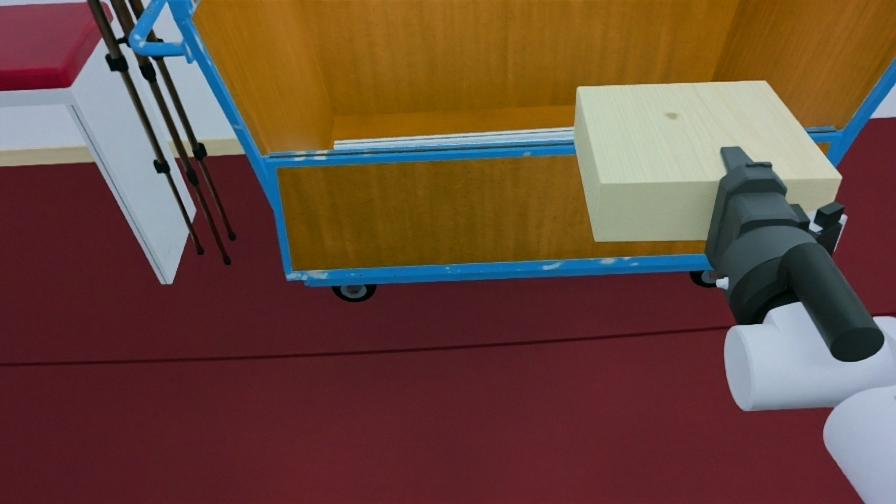

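>>> move(
  base={"turn_rad_s":0.3,"for_s":0.65},
)

>>> move(
  base={"x_m_s":0.3,"for_s":2.47},
)

>>> move(
  base={"turn_rad_s":-0.3,"for_s":0.7},
  joints={"torso_pitch_rad":0.4,"head_tilt_rad":0.6},
  cameras=["head_camera"],
)

Scene clock: 114.23 s.
Joint torques (N m): left_arm=[2.1 0.08 0.79 1.25 -0.05 -0.33 -0.05] | right_arm=[-33.17 -10.05 -2.64 -20.14 -0.33 -7.88 -0.07]
External joint torques (N m): left_arm=[-0.05 -0.64 0.73 0.15 -0.05 -0.17 -0.05] | right_arm=[-13.43 -2.9 -1.78 -11.28 -0.51 -6 -0.12]
Wrist force (N): left_arm=[0.9 1.3 -7.7] | right_arm=[-24.5 1.0 -2.1]
Wrist torque (N m): left_arm=[-0.29 0.22 0.08] | right_arm=[-0.23 1.15 0.33]
Wrist force, peak (N): left_arm=[0.7 0.9 -8.6] | right_arm=[-25.5 0.5 -2.2]
move: done
base_odometry: x=-0.332 y=-0.300 heading=+0.213
lidar_m: 1.05 1.50 3.20 1.71 0.86 0.68 0.68 0.77 1.21 4.65 1.28 1.05
base_status: done (sent for 0.67 of 0.67 s)
joint_positions: torso_squat_rad=+0.000 torso_shift_rad=+0.000 torso_pitch_rad=+0.101 torso_yaw_rad=+0.000 left_shoulder_pitch_rad=+0.049 left_shoulder_roll_rad=+0.015 left_shoulder_yaw_rad=+0.041 left_elbow_rad=-0.149 left_forearm_roll_rad=+0.010 left_wrist_pitch_rad=-0.019 left_hand_roll_rad=+0.045 left_gripper_m=+0.099 right_shoulder_pitch_rad=-0.752 right_shoulder_roll_rad=-0.212 right_shoulder_yaw_rad=-0.086 right_elbow_rad=-0.552 right_forearm_roll_rad=-0.121 right_wrist_pitch_rad=-0.261 right_hand_roll_rad=-0.074 right_gripper_m=+0.074 head_pan_rad=+0.000 head_tilt_rad=+0.750
joint_status: not commanded
wheel_motors_off: 0
motor_effort: left_wheel=+3(16) right_wheel=+23(40)
chest: x=-0.1965 y=+0.0000 z=+1.2883 quat_wxyz=(+0.999, +0.000, +0.051, +0.000) (m; base frame)
left_hand: x=-0.2238 y=+0.2354 z=+0.6040 quat_wxyz=(+0.998, +0.011, -0.011, +0.055) (m; base frame)
right_hand: x=+0.4575 y=-0.2608 z=+1.0184 quat_wxyz=(+0.747, -0.001, -0.665, -0.001) (m; base frame)
pictures: none

Scene clock: 117.77 s.
Joint torques (N m): left_arm=[2.36 0.06 1.14 1.3 -0.1 -0.44 0] | right_arm=[-32.86 -10.11 -2.58 -20.06 -0.39 -7.85 -0.13]
External joint torques (N m): left_arm=[0.2 -0.65 1.07 0.19 -0.1 -0.29 0] | right_arm=[-13.12 -2.96 -1.72 -11.2 -0.57 -5.96 -0.18]
Wrist force (N): left_arm=[-0.3 1.1 -7.2] | right_arm=[-24.0 1.0 -1.9]
Wrist torque (N m): left_arm=[-0.28 0.07 0.08] | right_arm=[-0.16 1.17 0.38]
Wrist force, peak (N): left_arm=[1.0 1.0 -9.0] | right_arm=[-25.4 1.1 -2.9]
move: done
base_odometry: x=+0.391 y=-0.143 heading=+0.214
lidar_m: 0.31 0.33 0.90 3.53 1.76 1.43 1.41 1.59 2.46 0.77 0.39 0.31
base_status: done (sent for 2.47 of 2.47 s)
joint_positions: torso_squat_rad=+0.000 torso_shift_rad=+0.000 torso_pitch_rad=+0.101 torso_yaw_rad=+0.000 left_shoulder_pitch_rad=+0.049 left_shoulder_roll_rad=+0.015 left_shoulder_yaw_rad=+0.041 left_elbow_rad=-0.149 left_forearm_roll_rad=+0.010 left_wrist_pitch_rad=-0.019 left_hand_roll_rad=+0.045 left_gripper_m=+0.099 right_shoulder_pitch_rad=-0.752 right_shoulder_roll_rad=-0.212 right_shoulder_yaw_rad=-0.086 right_elbow_rad=-0.552 right_forearm_roll_rad=-0.121 right_wrist_pitch_rad=-0.261 right_hand_roll_rad=-0.074 right_gripper_m=+0.074 head_pan_rad=+0.000 head_tilt_rad=+0.750
joint_status: not commanded
wheel_motors_off: 0
motor_effort: left_wheel=+11(43) right_wheel=-10(47)
chest: x=-0.1965 y=+0.0000 z=+1.2883 quat_wxyz=(+0.999, +0.000, +0.051, +0.000) (m; base frame)
left_hand: x=-0.2237 y=+0.2354 z=+0.6040 quat_wxyz=(+0.998, +0.011, -0.011, +0.055) (m; base frame)
right_hand: x=+0.4576 y=-0.2607 z=+1.0185 quat_wxyz=(+0.747, -0.001, -0.665, -0.001) (m; base frame)
pictures: none

Scene clock: 119.53 s.
Joint torques (N m): left_arm=[9.11 0.1 0.93 4.41 -0.12 0.21 -0.05] | right_arm=[-25.82 -9.03 -2.73 -17.09 -0.28 -7.18 -0.18]
External joint torques (N m): left_arm=[-1.07 -0.7 0.79 0.18 -0.12 -0.23 -0.07] | right_arm=[-12.15 -2.94 -1.88 -9.92 -0.42 -5.45 -0.23]
Wrist force (N): left_arm=[2.4 0.6 -7.1] | right_arm=[-22.5 1.1 -8.8]
Wrist torque (N m): left_arm=[-0.22 0.27 0.07] | right_arm=[-0.28 1.02 0.34]
Wrist force, peak (N): left_arm=[2.7 0.1 -7.9] | right_arm=[-24.0 0.8 -9.9]
move: done
base_odometry: x=+0.391 y=-0.143 heading=+0.004
lidar_m: 0.31 0.32 0.44 3.76 2.14 1.48 1.41 1.46 1.93 4.63 0.47 0.33
base_status: done (sent for 0.7 of 0.7 s)
joint_positions: torso_squat_rad=+0.000 torso_shift_rad=+0.000 torso_pitch_rad=+0.401 torso_yaw_rad=+0.000 left_shoulder_pitch_rad=+0.049 left_shoulder_roll_rad=+0.015 left_shoulder_yaw_rad=+0.041 left_elbow_rad=-0.149 left_forearm_roll_rad=+0.010 left_wrist_pitch_rad=-0.019 left_hand_roll_rad=+0.045 left_gripper_m=+0.099 right_shoulder_pitch_rad=-0.752 right_shoulder_roll_rad=-0.212 right_shoulder_yaw_rad=-0.086 right_elbow_rad=-0.552 right_forearm_roll_rad=-0.121 right_wrist_pitch_rad=-0.262 right_hand_roll_rad=-0.074 right_gripper_m=+0.074 head_pan_rad=+0.000 head_tilt_rad=+0.600
joint_status: all done
wheel_motors_off: 0
motor_effort: left_wheel=-1(36) right_wheel=-20(45)
chest: x=-0.1069 y=+0.0000 z=+1.2654 quat_wxyz=(+0.980, +0.000, +0.199, +0.000) (m; base frame)
left_hand: x=-0.3353 y=+0.2354 z=+0.6197 quat_wxyz=(+0.989, +0.019, +0.138, +0.052) (m; base frame)
right_hand: x=+0.4384 y=-0.2606 z=+0.8145 quat_wxyz=(+0.838, -0.002, -0.546, -0.001) (m; base frame)
pictures: head_camera
camera_calibration:
head_camera: T_world_to_cam=[[-0.0106788, -0.999497, -0.0298549, 0.041945], [-0.809752, 0.026161, -0.586189, 0.889366], [0.586675, 0.0179152, -0.809624, 1.11681], [0, 0, 0, 1]] pos_world=[0.0654055, -0.00135077, 1.42679]

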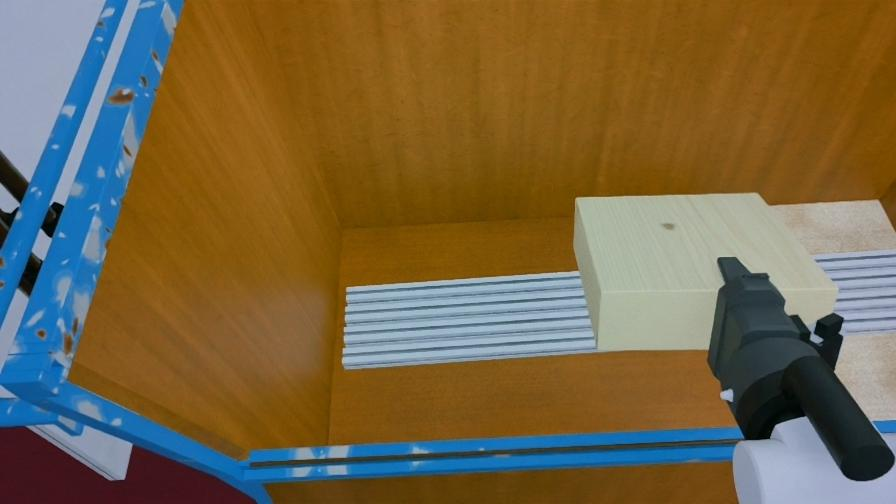

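>>> move(
  joints={"right_shoulder_pitch_rad":-1.1,"left_shoulder_roll_rad":0.35},
  min_time_s=1.5,
)

>>> move(
  joints={"torso_squat_rad":0.3,"torso_shift_rad":0.1,"torso_pitch_rad":0.5,"torso_yaw_rad":0.4,"head_pan_rad":-0.4},
  min_time_s=1.5,
  cameras=["head_camera"],
)

Scene clock: 135.50 s.
Joint torques (N m): left_arm=[9.64 7.81 1.48 4.46 -0.08 0.35 -0.04] | right_arm=[-33.86 -9.1 -2.42 -19.79 -0.27 -7.7 -0.01]
External joint torques (N m): left_arm=[-1.21 -1.55 0.72 0.34 -0.12 -0.09 -0.05] | right_arm=[-13.47 -2.59 -1.74 -10.77 -0.47 -5.81 -0.06]
Wrist force (N): left_arm=[2.8 -1.2 -7.0] | right_arm=[-24.8 -0.1 -1.7]
Wrist torque (N m): left_arm=[-0.10 0.29 0.06] | right_arm=[-0.17 1.19 0.39]
Wrist force, peak (N): left_arm=[3.2 0.8 -8.1] | right_arm=[-24.3 0.9 -9.0]
move: done
base_odometry: x=+0.391 y=-0.143 heading=+0.004
lidar_m: 0.30 0.32 0.42 3.74 2.14 1.49 1.40 1.47 1.93 4.64 0.47 0.33
base_status: not commanded
joint_positions: torso_squat_rad=+0.000 torso_shift_rad=+0.000 torso_pitch_rad=+0.401 torso_yaw_rad=+0.000 left_shoulder_pitch_rad=+0.049 left_shoulder_roll_rad=+0.350 left_shoulder_yaw_rad=+0.041 left_elbow_rad=-0.149 left_forearm_roll_rad=+0.010 left_wrist_pitch_rad=-0.019 left_hand_roll_rad=+0.045 left_gripper_m=+0.099 right_shoulder_pitch_rad=-1.097 right_shoulder_roll_rad=-0.212 right_shoulder_yaw_rad=-0.086 right_elbow_rad=-0.552 right_forearm_roll_rad=-0.121 right_wrist_pitch_rad=-0.261 right_hand_roll_rad=-0.074 right_gripper_m=+0.074 head_pan_rad=+0.000 head_tilt_rad=+0.600
joint_status: all done
wheel_motors_off: 0
motor_effort: left_wheel=-2(2) right_wheel=-20(21)
chest: x=-0.1070 y=+0.0000 z=+1.2654 quat_wxyz=(+0.980, +0.000, +0.199, +0.000) (m; base frame)
left_hand: x=-0.3187 y=+0.4851 z=+0.6639 quat_wxyz=(+0.975, +0.178, +0.130, +0.001) (m; base frame)
right_hand: x=+0.5785 y=-0.1768 z=+1.0054 quat_wxyz=(+0.738, +0.047, -0.673, +0.032) (m; base frame)
pictures: none

Scene clock: 137.43 s.
Joint torques (N m): left_arm=[10.89 11.54 2.25 4.87 0 0.48 0.02] | right_arm=[-34.5 1.3 0.37 -19.75 0.31 -7.32 -0.14]
External joint torques (N m): left_arm=[-1.54 -2.45 1.15 0.25 -0.07 -0.08 0] | right_arm=[-13.86 2.56 -0.14 -10.78 0.01 -5.45 -0.19]
Wrist force (N): left_arm=[2.5 -2.4 -6.6] | right_arm=[-21.7 -9.4 1.5]
Wrist torque (N m): left_arm=[-0.05 0.25 0.09] | right_arm=[-0.89 0.98 0.30]
Wrist force, peak (N): left_arm=[3.0 -3.1 -7.1] | right_arm=[-21.3 -12.2 6.4]
move: done
base_odometry: x=+0.391 y=-0.143 heading=+0.004
lidar_m: 0.30 0.33 0.44 3.74 2.13 1.50 1.41 1.46 1.92 4.65 0.46 0.32
base_status: not commanded
joint_positions: torso_squat_rad=+0.300 torso_shift_rad=+0.100 torso_pitch_rad=+0.501 torso_yaw_rad=+0.400 left_shoulder_pitch_rad=+0.049 left_shoulder_roll_rad=+0.350 left_shoulder_yaw_rad=+0.041 left_elbow_rad=-0.149 left_forearm_roll_rad=+0.010 left_wrist_pitch_rad=-0.019 left_hand_roll_rad=+0.045 left_gripper_m=+0.099 right_shoulder_pitch_rad=-1.097 right_shoulder_roll_rad=-0.213 right_shoulder_yaw_rad=-0.086 right_elbow_rad=-0.552 right_forearm_roll_rad=-0.121 right_wrist_pitch_rad=-0.262 right_hand_roll_rad=-0.074 right_gripper_m=+0.074 head_pan_rad=-0.400 head_tilt_rad=+0.600
joint_status: all done
wheel_motors_off: 0
motor_effort: left_wheel=-3(3) right_wheel=-15(22)
chest: x=-0.0123 y=+0.0001 z=+1.2173 quat_wxyz=(+0.949, +0.049, +0.243, +0.192) (m; base frame)
left_hand: x=-0.4515 y=+0.4623 z=+0.7322 quat_wxyz=(+0.933, +0.236, +0.207, +0.178) (m; base frame)
right_hand: x=+0.6539 y=+0.1214 z=+0.8847 quat_wxyz=(+0.745, +0.231, -0.617, +0.102) (m; base frame)
pictures: head_camera
camera_calibration:
head_camera: T_world_to_cam=[[-0.013623, -0.999503, -0.0284155, 0.0484013], [-0.864313, 0.02606, -0.502279, 0.833914], [0.50277, 0.0177174, -0.864239, 1.0891], [0, 0, 0, 1]] pos_world=[0.173854, 0.00734943, 1.36148]

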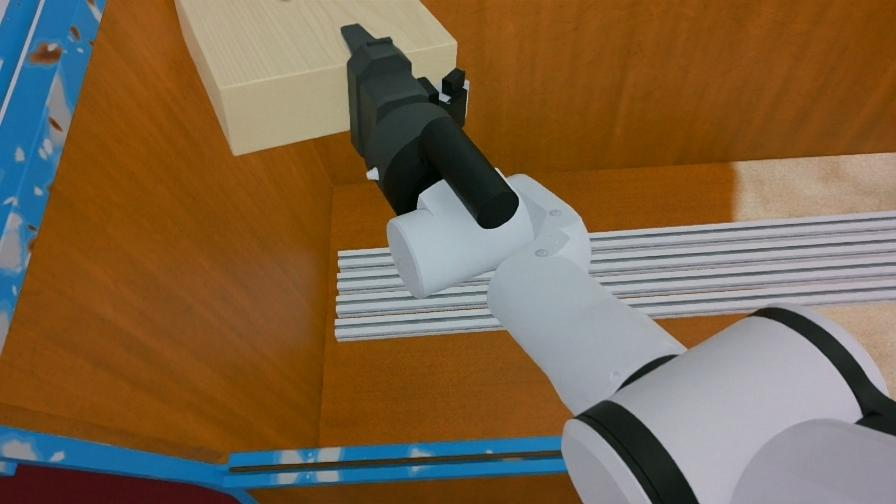

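>>> move(
  target={"side":"right","x":0.50,"y":-0.10,"z":0.92,"quat_wxyz":[0.745,0.231,-0.617,0.102]},
  min_time_s=2,
  cameras=["head_camera"],
)

Scene clock: 141.80 s.
Joint torques (N m): left_arm=[10.65 11.63 1.95 4.88 -0.03 0.36 -0.02] | right_arm=[-12.22 -7.24 -6.4 -21.19 -0.47 -7.49 -0.57]
External joint torques (N m): left_arm=[-1.77 -2.36 0.86 0.27 -0.1 -0.2 -0.04] | right_arm=[-8.29 -1.3 -2.38 -11.8 -0.72 -5.65 -0.62]
Wrist force (N): left_arm=[2.9 -2.0 -6.1] | right_arm=[-24.1 -3.4 -2.4]
Wrist torque (N m): left_arm=[-0.08 0.29 0.05] | right_arm=[-0.44 1.22 0.42]
Wrist force, peak (N): left_arm=[3.0 -1.7 -7.3] | right_arm=[-26.0 -6.0 -4.1]
move: done
base_odometry: x=+0.391 y=-0.143 heading=+0.004
lidar_m: 0.30 0.31 0.43 3.75 2.14 1.49 1.41 1.47 1.93 4.66 0.48 0.33
base_status: not commanded
joint_positions: torso_squat_rad=+0.300 torso_shift_rad=+0.100 torso_pitch_rad=+0.501 torso_yaw_rad=+0.400 left_shoulder_pitch_rad=+0.049 left_shoulder_roll_rad=+0.350 left_shoulder_yaw_rad=+0.041 left_elbow_rad=-0.149 left_forearm_roll_rad=+0.010 left_wrist_pitch_rad=-0.019 left_hand_roll_rad=+0.045 left_gripper_m=+0.099 right_shoulder_pitch_rad=-0.032 right_shoulder_roll_rad=-0.555 right_shoulder_yaw_rad=-0.070 right_elbow_rad=-1.919 right_forearm_roll_rad=-0.134 right_wrist_pitch_rad=+0.064 right_hand_roll_rad=-0.431 right_gripper_m=+0.074 head_pan_rad=-0.400 head_tilt_rad=+0.600
joint_status: all done
wheel_motors_off: 0
motor_effort: left_wheel=+0(4) right_wheel=-18(20)
chest: x=-0.0123 y=+0.0001 z=+1.2173 quat_wxyz=(+0.949, +0.049, +0.243, +0.192) (m; base frame)
left_hand: x=-0.4516 y=+0.4623 z=+0.7322 quat_wxyz=(+0.933, +0.236, +0.207, +0.178) (m; base frame)
right_hand: x=+0.4992 y=-0.1006 z=+0.9175 quat_wxyz=(+0.747, +0.230, -0.615, +0.102) (m; base frame)
right_hand_status: reached (checked arc, planned for 2.0 s): 3 mm and 0.3 deg off.
pictures: head_camera
camera_calibration:
head_camera: T_world_to_cam=[[-0.01357, -0.999502, -0.0285059, 0.0485135], [-0.864246, 0.0260621, -0.502394, 0.833973], [0.502887, 0.0178186, -0.864169, 1.08904], [0, 0, 0, 1]] pos_world=[0.173754, 0.00734918, 1.36148]

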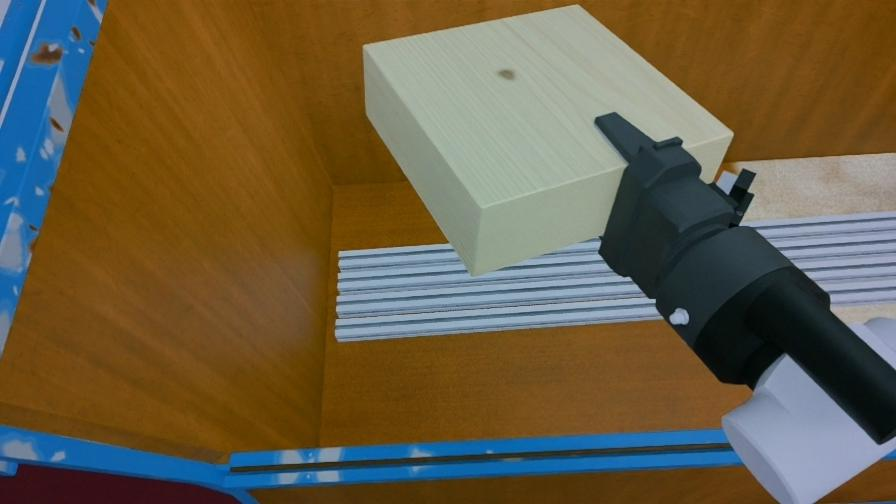

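>>> move(
  target={"side":"right","x":0.47,"y":-0.10,"z":0.90,"quat_wxyz":[0.596,0.380,-0.380,0.596]},
  min_time_s=2,
  cameras=["head_camera"],
)

Scene clock: 145.00 s.
Joint torques (N m): left_arm=[10.91 11.7 1.77 4.85 -0.08 0.46 -0.1] | right_arm=[-20.17 -16.08 -13.75 -5.52 -5.13 -3.36 -0.44]
External joint torques (N m): left_arm=[-1.52 -2.29 0.68 0.24 -0.15 -0.1 -0.12] | right_arm=[-9.02 -0.38 -5.13 -3.98 -3.95 -2.58 -0.48]
Wrist force (N): left_arm=[3.1 -1.8 -6.2] | right_arm=[-22.0 0.7 -9.3]
Wrist torque (N m): left_arm=[-0.11 0.25 0.07] | right_arm=[-0.27 1.11 0.39]
Wrist force, peak (N): left_arm=[2.7 -1.9 -7.5] | right_arm=[-25.9 4.4 -2.4]
move: done
base_odometry: x=+0.391 y=-0.143 heading=+0.004
lidar_m: 0.31 0.32 0.44 3.75 2.12 1.50 1.41 1.48 1.95 4.66 0.47 0.33
base_status: not commanded
joint_positions: torso_squat_rad=+0.300 torso_shift_rad=+0.100 torso_pitch_rad=+0.501 torso_yaw_rad=+0.400 left_shoulder_pitch_rad=+0.049 left_shoulder_roll_rad=+0.350 left_shoulder_yaw_rad=+0.041 left_elbow_rad=-0.149 left_forearm_roll_rad=+0.010 left_wrist_pitch_rad=-0.019 left_hand_roll_rad=+0.045 left_gripper_m=+0.099 right_shoulder_pitch_rad=-0.788 right_shoulder_roll_rad=-1.489 right_shoulder_yaw_rad=+0.933 right_elbow_rad=-1.342 right_forearm_roll_rad=+0.262 right_wrist_pitch_rad=-0.861 right_hand_roll_rad=-1.103 right_gripper_m=+0.074 head_pan_rad=-0.400 head_tilt_rad=+0.600
joint_status: all done
wheel_motors_off: 0
motor_effort: left_wheel=+1(1) right_wheel=-17(20)
chest: x=-0.0123 y=+0.0001 z=+1.2173 quat_wxyz=(+0.949, +0.049, +0.243, +0.192) (m; base frame)
left_hand: x=-0.4516 y=+0.4623 z=+0.7322 quat_wxyz=(+0.933, +0.236, +0.207, +0.178) (m; base frame)
right_hand: x=+0.4688 y=-0.1012 z=+0.8983 quat_wxyz=(+0.600, +0.376, -0.380, +0.596) (m; base frame)
right_hand_status: reached (checked arc, planned for 2.0 s): 2 mm and 0.6 deg off.
pictures: head_camera
camera_calibration:
head_camera: T_world_to_cam=[[-0.0134829, -0.999504, -0.0284571, 0.0484316], [-0.864246, 0.0259623, -0.502399, 0.833979], [0.502888, 0.0178201, -0.864168, 1.08903], [0, 0, 0, 1]] pos_world=[0.173754, 0.00734888, 1.36148]

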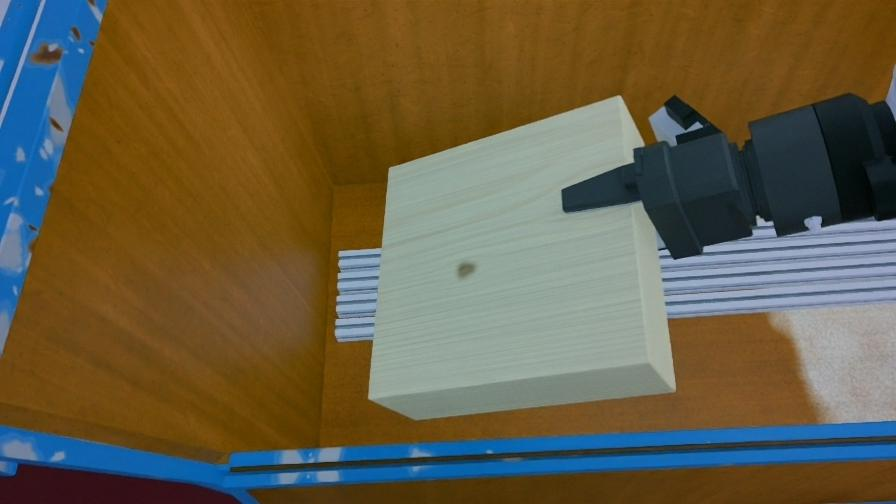

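>>> move(
  target={"side":"right","x":0.55,"y":-0.06,"z":0.87,"quat_wxyz":[0.596,0.380,-0.380,0.596]},
  min_time_s=1.5,
)

>>> move(
  joints={"torso_squat_rad":0.8},
  min_time_s=2,
  cameras=["head_camera"],
)

Scene clock: 150.23 s.
Joint torques (N m): left_arm=[11.12 11.64 2.17 4.91 0.03 0.43 -0.07] | right_arm=[-26.94 -13.62 -9.74 -4.06 -6.21 -3 -0.53]
External joint torques (N m): left_arm=[-1.31 -2.35 1.08 0.3 -0.03 -0.13 -0.09] | right_arm=[-9.71 -1.77 -4.41 -2.6 -4.7 -2.3 -0.58]
Wrist force (N): left_arm=[3.2 -2.9 -6.1] | right_arm=[-21.6 1.0 -9.2]
Wrist torque (N m): left_arm=[0.05 0.38 0.07] | right_arm=[-0.31 1.17 0.41]
Wrist force, peak (N): left_arm=[3.3 -2.1 -7.1] | right_arm=[-24.2 1.6 -8.7]
move: done
base_odometry: x=+0.391 y=-0.143 heading=+0.004
lidar_m: 0.31 0.32 0.43 3.75 2.14 1.49 1.42 1.47 1.94 4.64 0.47 0.33
base_status: not commanded
joint_positions: torso_squat_rad=+0.300 torso_shift_rad=+0.100 torso_pitch_rad=+0.501 torso_yaw_rad=+0.400 left_shoulder_pitch_rad=+0.049 left_shoulder_roll_rad=+0.350 left_shoulder_yaw_rad=+0.041 left_elbow_rad=-0.149 left_forearm_roll_rad=+0.010 left_wrist_pitch_rad=-0.019 left_hand_roll_rad=+0.045 left_gripper_m=+0.099 right_shoulder_pitch_rad=-1.164 right_shoulder_roll_rad=-1.030 right_shoulder_yaw_rad=+0.988 right_elbow_rad=-0.514 right_forearm_roll_rad=+0.481 right_wrist_pitch_rad=-1.215 right_hand_roll_rad=-1.135 right_gripper_m=+0.074 head_pan_rad=-0.400 head_tilt_rad=+0.600
joint_status: all done
wheel_motors_off: 0
motor_effort: left_wheel=+0(1) right_wheel=-19(19)
chest: x=-0.0124 y=+0.0001 z=+1.2173 quat_wxyz=(+0.949, +0.049, +0.243, +0.192) (m; base frame)
left_hand: x=-0.4516 y=+0.4623 z=+0.7322 quat_wxyz=(+0.933, +0.236, +0.207, +0.178) (m; base frame)
right_hand: x=+0.5485 y=-0.0605 z=+0.8686 quat_wxyz=(+0.599, +0.377, -0.379, +0.596) (m; base frame)
right_hand_status: reached (checked arc, planned for 1.5 s): 2 mm and 0.5 deg off.
pictures: none

Scene clock: 152.53 s.
Joint torques (N m): left_arm=[10.62 11.91 2 4.97 -0.03 0.44 0.12] | right_arm=[-26.6 -13.51 -9.29 -4.1 -6.21 -3.11 -0.48]
External joint torques (N m): left_arm=[-1.8 -2.08 0.91 0.35 -0.1 -0.12 0.1] | right_arm=[-9.38 -1.66 -3.96 -2.63 -4.69 -2.38 -0.53]
Wrist force (N): left_arm=[2.8 -1.6 -6.3] | right_arm=[-22.1 1.1 -9.2]
Wrist torque (N m): left_arm=[-0.09 0.29 0.07] | right_arm=[-0.39 1.13 0.39]
Wrist force, peak (N): left_arm=[3.6 -2.6 -7.0] | right_arm=[-22.9 1.1 -9.6]
move: done
base_odometry: x=+0.391 y=-0.143 heading=+0.004
lidar_m: 0.31 0.32 0.44 3.74 2.12 1.49 1.40 1.48 1.92 4.65 0.48 0.33
base_status: not commanded
joint_positions: torso_squat_rad=+0.800 torso_shift_rad=+0.100 torso_pitch_rad=+0.501 torso_yaw_rad=+0.400 left_shoulder_pitch_rad=+0.049 left_shoulder_roll_rad=+0.350 left_shoulder_yaw_rad=+0.041 left_elbow_rad=-0.149 left_forearm_roll_rad=+0.010 left_wrist_pitch_rad=-0.019 left_hand_roll_rad=+0.045 left_gripper_m=+0.099 right_shoulder_pitch_rad=-1.164 right_shoulder_roll_rad=-1.030 right_shoulder_yaw_rad=+0.988 right_elbow_rad=-0.514 right_forearm_roll_rad=+0.481 right_wrist_pitch_rad=-1.215 right_hand_roll_rad=-1.135 right_gripper_m=+0.074 head_pan_rad=-0.400 head_tilt_rad=+0.600
joint_status: all done
wheel_motors_off: 0
motor_effort: left_wheel=+1(2) right_wheel=-17(20)
chest: x=-0.0306 y=+0.0001 z=+1.0372 quat_wxyz=(+0.949, +0.049, +0.243, +0.192) (m; base frame)
left_hand: x=-0.4697 y=+0.4623 z=+0.5520 quat_wxyz=(+0.933, +0.236, +0.206, +0.178) (m; base frame)
right_hand: x=+0.5303 y=-0.0605 z=+0.6886 quat_wxyz=(+0.599, +0.377, -0.379, +0.596) (m; base frame)
pictures: head_camera
camera_calibration:
head_camera: T_world_to_cam=[[-0.0134766, -0.999504, -0.0284597, 0.0430646], [-0.864134, 0.025962, -0.502592, 0.727942], [0.503082, 0.0178198, -0.864055, 0.942523], [0, 0, 0, 1]] pos_world=[0.155454, 0.00734888, 1.18148]

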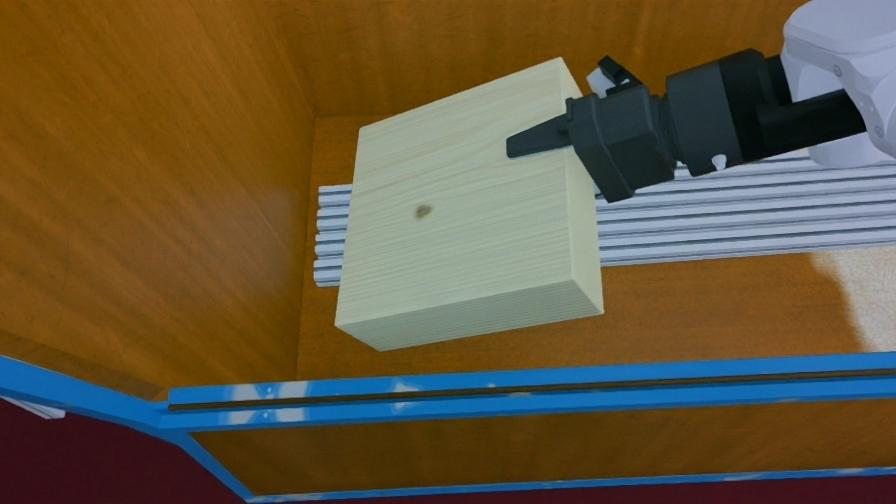

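>>> move(
  joints={"torso_squat_rad":0.85,"torso_shift_rad":0.15,"torso_pitch_rad":0.66},
  min_time_s=1.5,
)

>>> move(
  target={"side":"right","x":0.535,"y":-0.05,"z":0.56,"quat_wxyz":[0.596,0.380,-0.380,0.596]},
  min_time_s=1.5,
  cameras=["head_camera"],
)

Scene clock: 157.90 s.
Joint torques (N m): left_arm=[14.18 12.2 1.89 6.32 -0.09 0.62 -0.01] | right_arm=[-24.62 -12.51 -8.85 -4.74 -5.98 -4.16 -0.53]
External joint torques (N m): left_arm=[-1.88 -2.31 0.73 0.39 -0.15 -0.21 -0.05] | right_arm=[-9.66 -1.46 -4.14 -3.12 -4.6 -3.17 -0.57]
Wrist force (N): left_arm=[4.2 -2.4 -5.7] | right_arm=[-22.2 -3.0 -9.4]
Wrist torque (N m): left_arm=[0.01 0.38 0.05] | right_arm=[-0.53 1.08 0.39]
Wrist force, peak (N): left_arm=[2.5 -2.7 -7.2] | right_arm=[-23.2 -1.6 -9.5]
move: done
base_odometry: x=+0.391 y=-0.143 heading=+0.004
lidar_m: 0.30 0.32 0.44 3.76 2.14 1.49 1.40 1.47 1.93 4.63 0.46 0.32
base_status: not commanded
joint_positions: torso_squat_rad=+0.850 torso_shift_rad=+0.150 torso_pitch_rad=+0.661 torso_yaw_rad=+0.400 left_shoulder_pitch_rad=+0.049 left_shoulder_roll_rad=+0.350 left_shoulder_yaw_rad=+0.041 left_elbow_rad=-0.149 left_forearm_roll_rad=+0.010 left_wrist_pitch_rad=-0.019 left_hand_roll_rad=+0.045 left_gripper_m=+0.099 right_shoulder_pitch_rad=-1.164 right_shoulder_roll_rad=-1.030 right_shoulder_yaw_rad=+0.988 right_elbow_rad=-0.514 right_forearm_roll_rad=+0.481 right_wrist_pitch_rad=-1.215 right_hand_roll_rad=-1.135 right_gripper_m=+0.074 head_pan_rad=-0.400 head_tilt_rad=+0.600
joint_status: all done
wheel_motors_off: 0
motor_effort: left_wheel=+2(2) right_wheel=-18(20)
chest: x=+0.0312 y=+0.0001 z=+0.9816 quat_wxyz=(+0.927, +0.064, +0.318, +0.188) (m; base frame)
left_hand: x=-0.4797 y=+0.4623 z=+0.5726 quat_wxyz=(+0.913, +0.249, +0.280, +0.158) (m; base frame)
right_hand: x=+0.5294 y=-0.0606 z=+0.5480 quat_wxyz=(+0.628, +0.423, -0.330, +0.564) (m; base frame)
pictures: none

Scene clock: 159.73 s.
Joint torques (N m): left_arm=[14.32 12.22 2.08 6.29 -0.01 0.66 0.03] | right_arm=[-20.93 -12.4 -12.73 -7.64 -5.8 -3.81 -0.13]
External joint torques (N m): left_arm=[-1.74 -2.29 0.92 0.36 -0.08 -0.17 0] | right_arm=[-6.7 -0.6 -6.55 -5.27 -4.49 -2.94 -0.17]
Wrist force (N): left_arm=[3.5 -2.6 -5.6] | right_arm=[-22.1 0.3 -8.6]
Wrist torque (N m): left_arm=[0.00 0.37 0.04] | right_arm=[-0.34 1.11 0.20]
Wrist force, peak (N): left_arm=[3.0 -3.2 -6.9] | right_arm=[-23.3 0.6 -8.5]
move: done
base_odometry: x=+0.391 y=-0.143 heading=+0.004
lidar_m: 0.31 0.33 0.44 3.74 2.12 1.49 1.41 1.47 1.92 4.65 0.46 0.32
base_status: not commanded
joint_positions: torso_squat_rad=+0.850 torso_shift_rad=+0.150 torso_pitch_rad=+0.661 torso_yaw_rad=+0.400 left_shoulder_pitch_rad=+0.049 left_shoulder_roll_rad=+0.350 left_shoulder_yaw_rad=+0.041 left_elbow_rad=-0.149 left_forearm_roll_rad=+0.010 left_wrist_pitch_rad=-0.019 left_hand_roll_rad=+0.045 left_gripper_m=+0.099 right_shoulder_pitch_rad=-1.083 right_shoulder_roll_rad=-1.127 right_shoulder_yaw_rad=+0.945 right_elbow_rad=-0.782 right_forearm_roll_rad=+0.467 right_wrist_pitch_rad=-1.027 right_hand_roll_rad=-1.050 right_gripper_m=+0.074 head_pan_rad=-0.400 head_tilt_rad=+0.600
joint_status: all done
wheel_motors_off: 0
motor_effort: left_wheel=+1(2) right_wheel=-20(20)
chest: x=+0.0312 y=+0.0001 z=+0.9816 quat_wxyz=(+0.927, +0.064, +0.318, +0.188) (m; base frame)
left_hand: x=-0.4797 y=+0.4623 z=+0.5726 quat_wxyz=(+0.913, +0.249, +0.280, +0.158) (m; base frame)
right_hand: x=+0.5340 y=-0.0508 z=+0.5584 quat_wxyz=(+0.597, +0.381, -0.378, +0.597) (m; base frame)
right_hand_status: reached (checked arc, planned for 1.5 s): 2 mm and 0.2 deg off.
pictures: head_camera
camera_calibration:
head_camera: T_world_to_cam=[[-0.0178398, -0.999504, -0.0259485, 0.0399852], [-0.933186, 0.0259621, -0.358456, 0.614017], [0.358952, 0.01782, -0.933186, 0.935766], [0, 0, 0, 1]] pos_world=[0.237811, 0.00734888, 1.09438]

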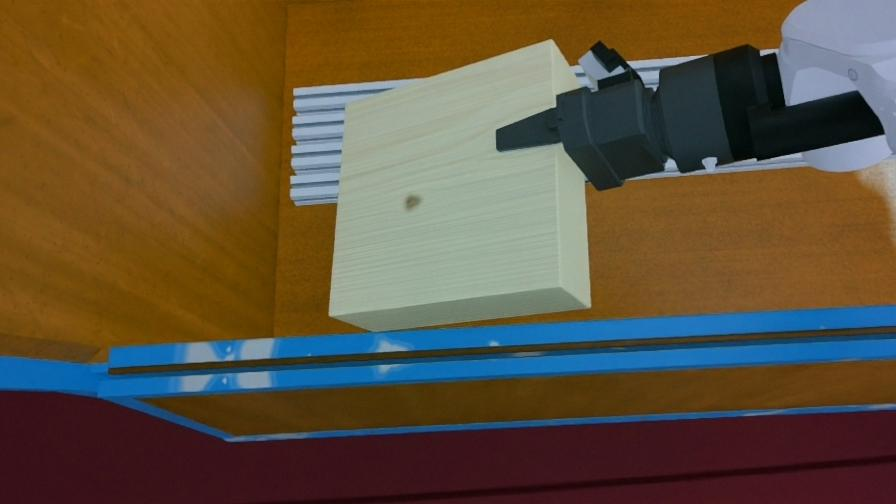

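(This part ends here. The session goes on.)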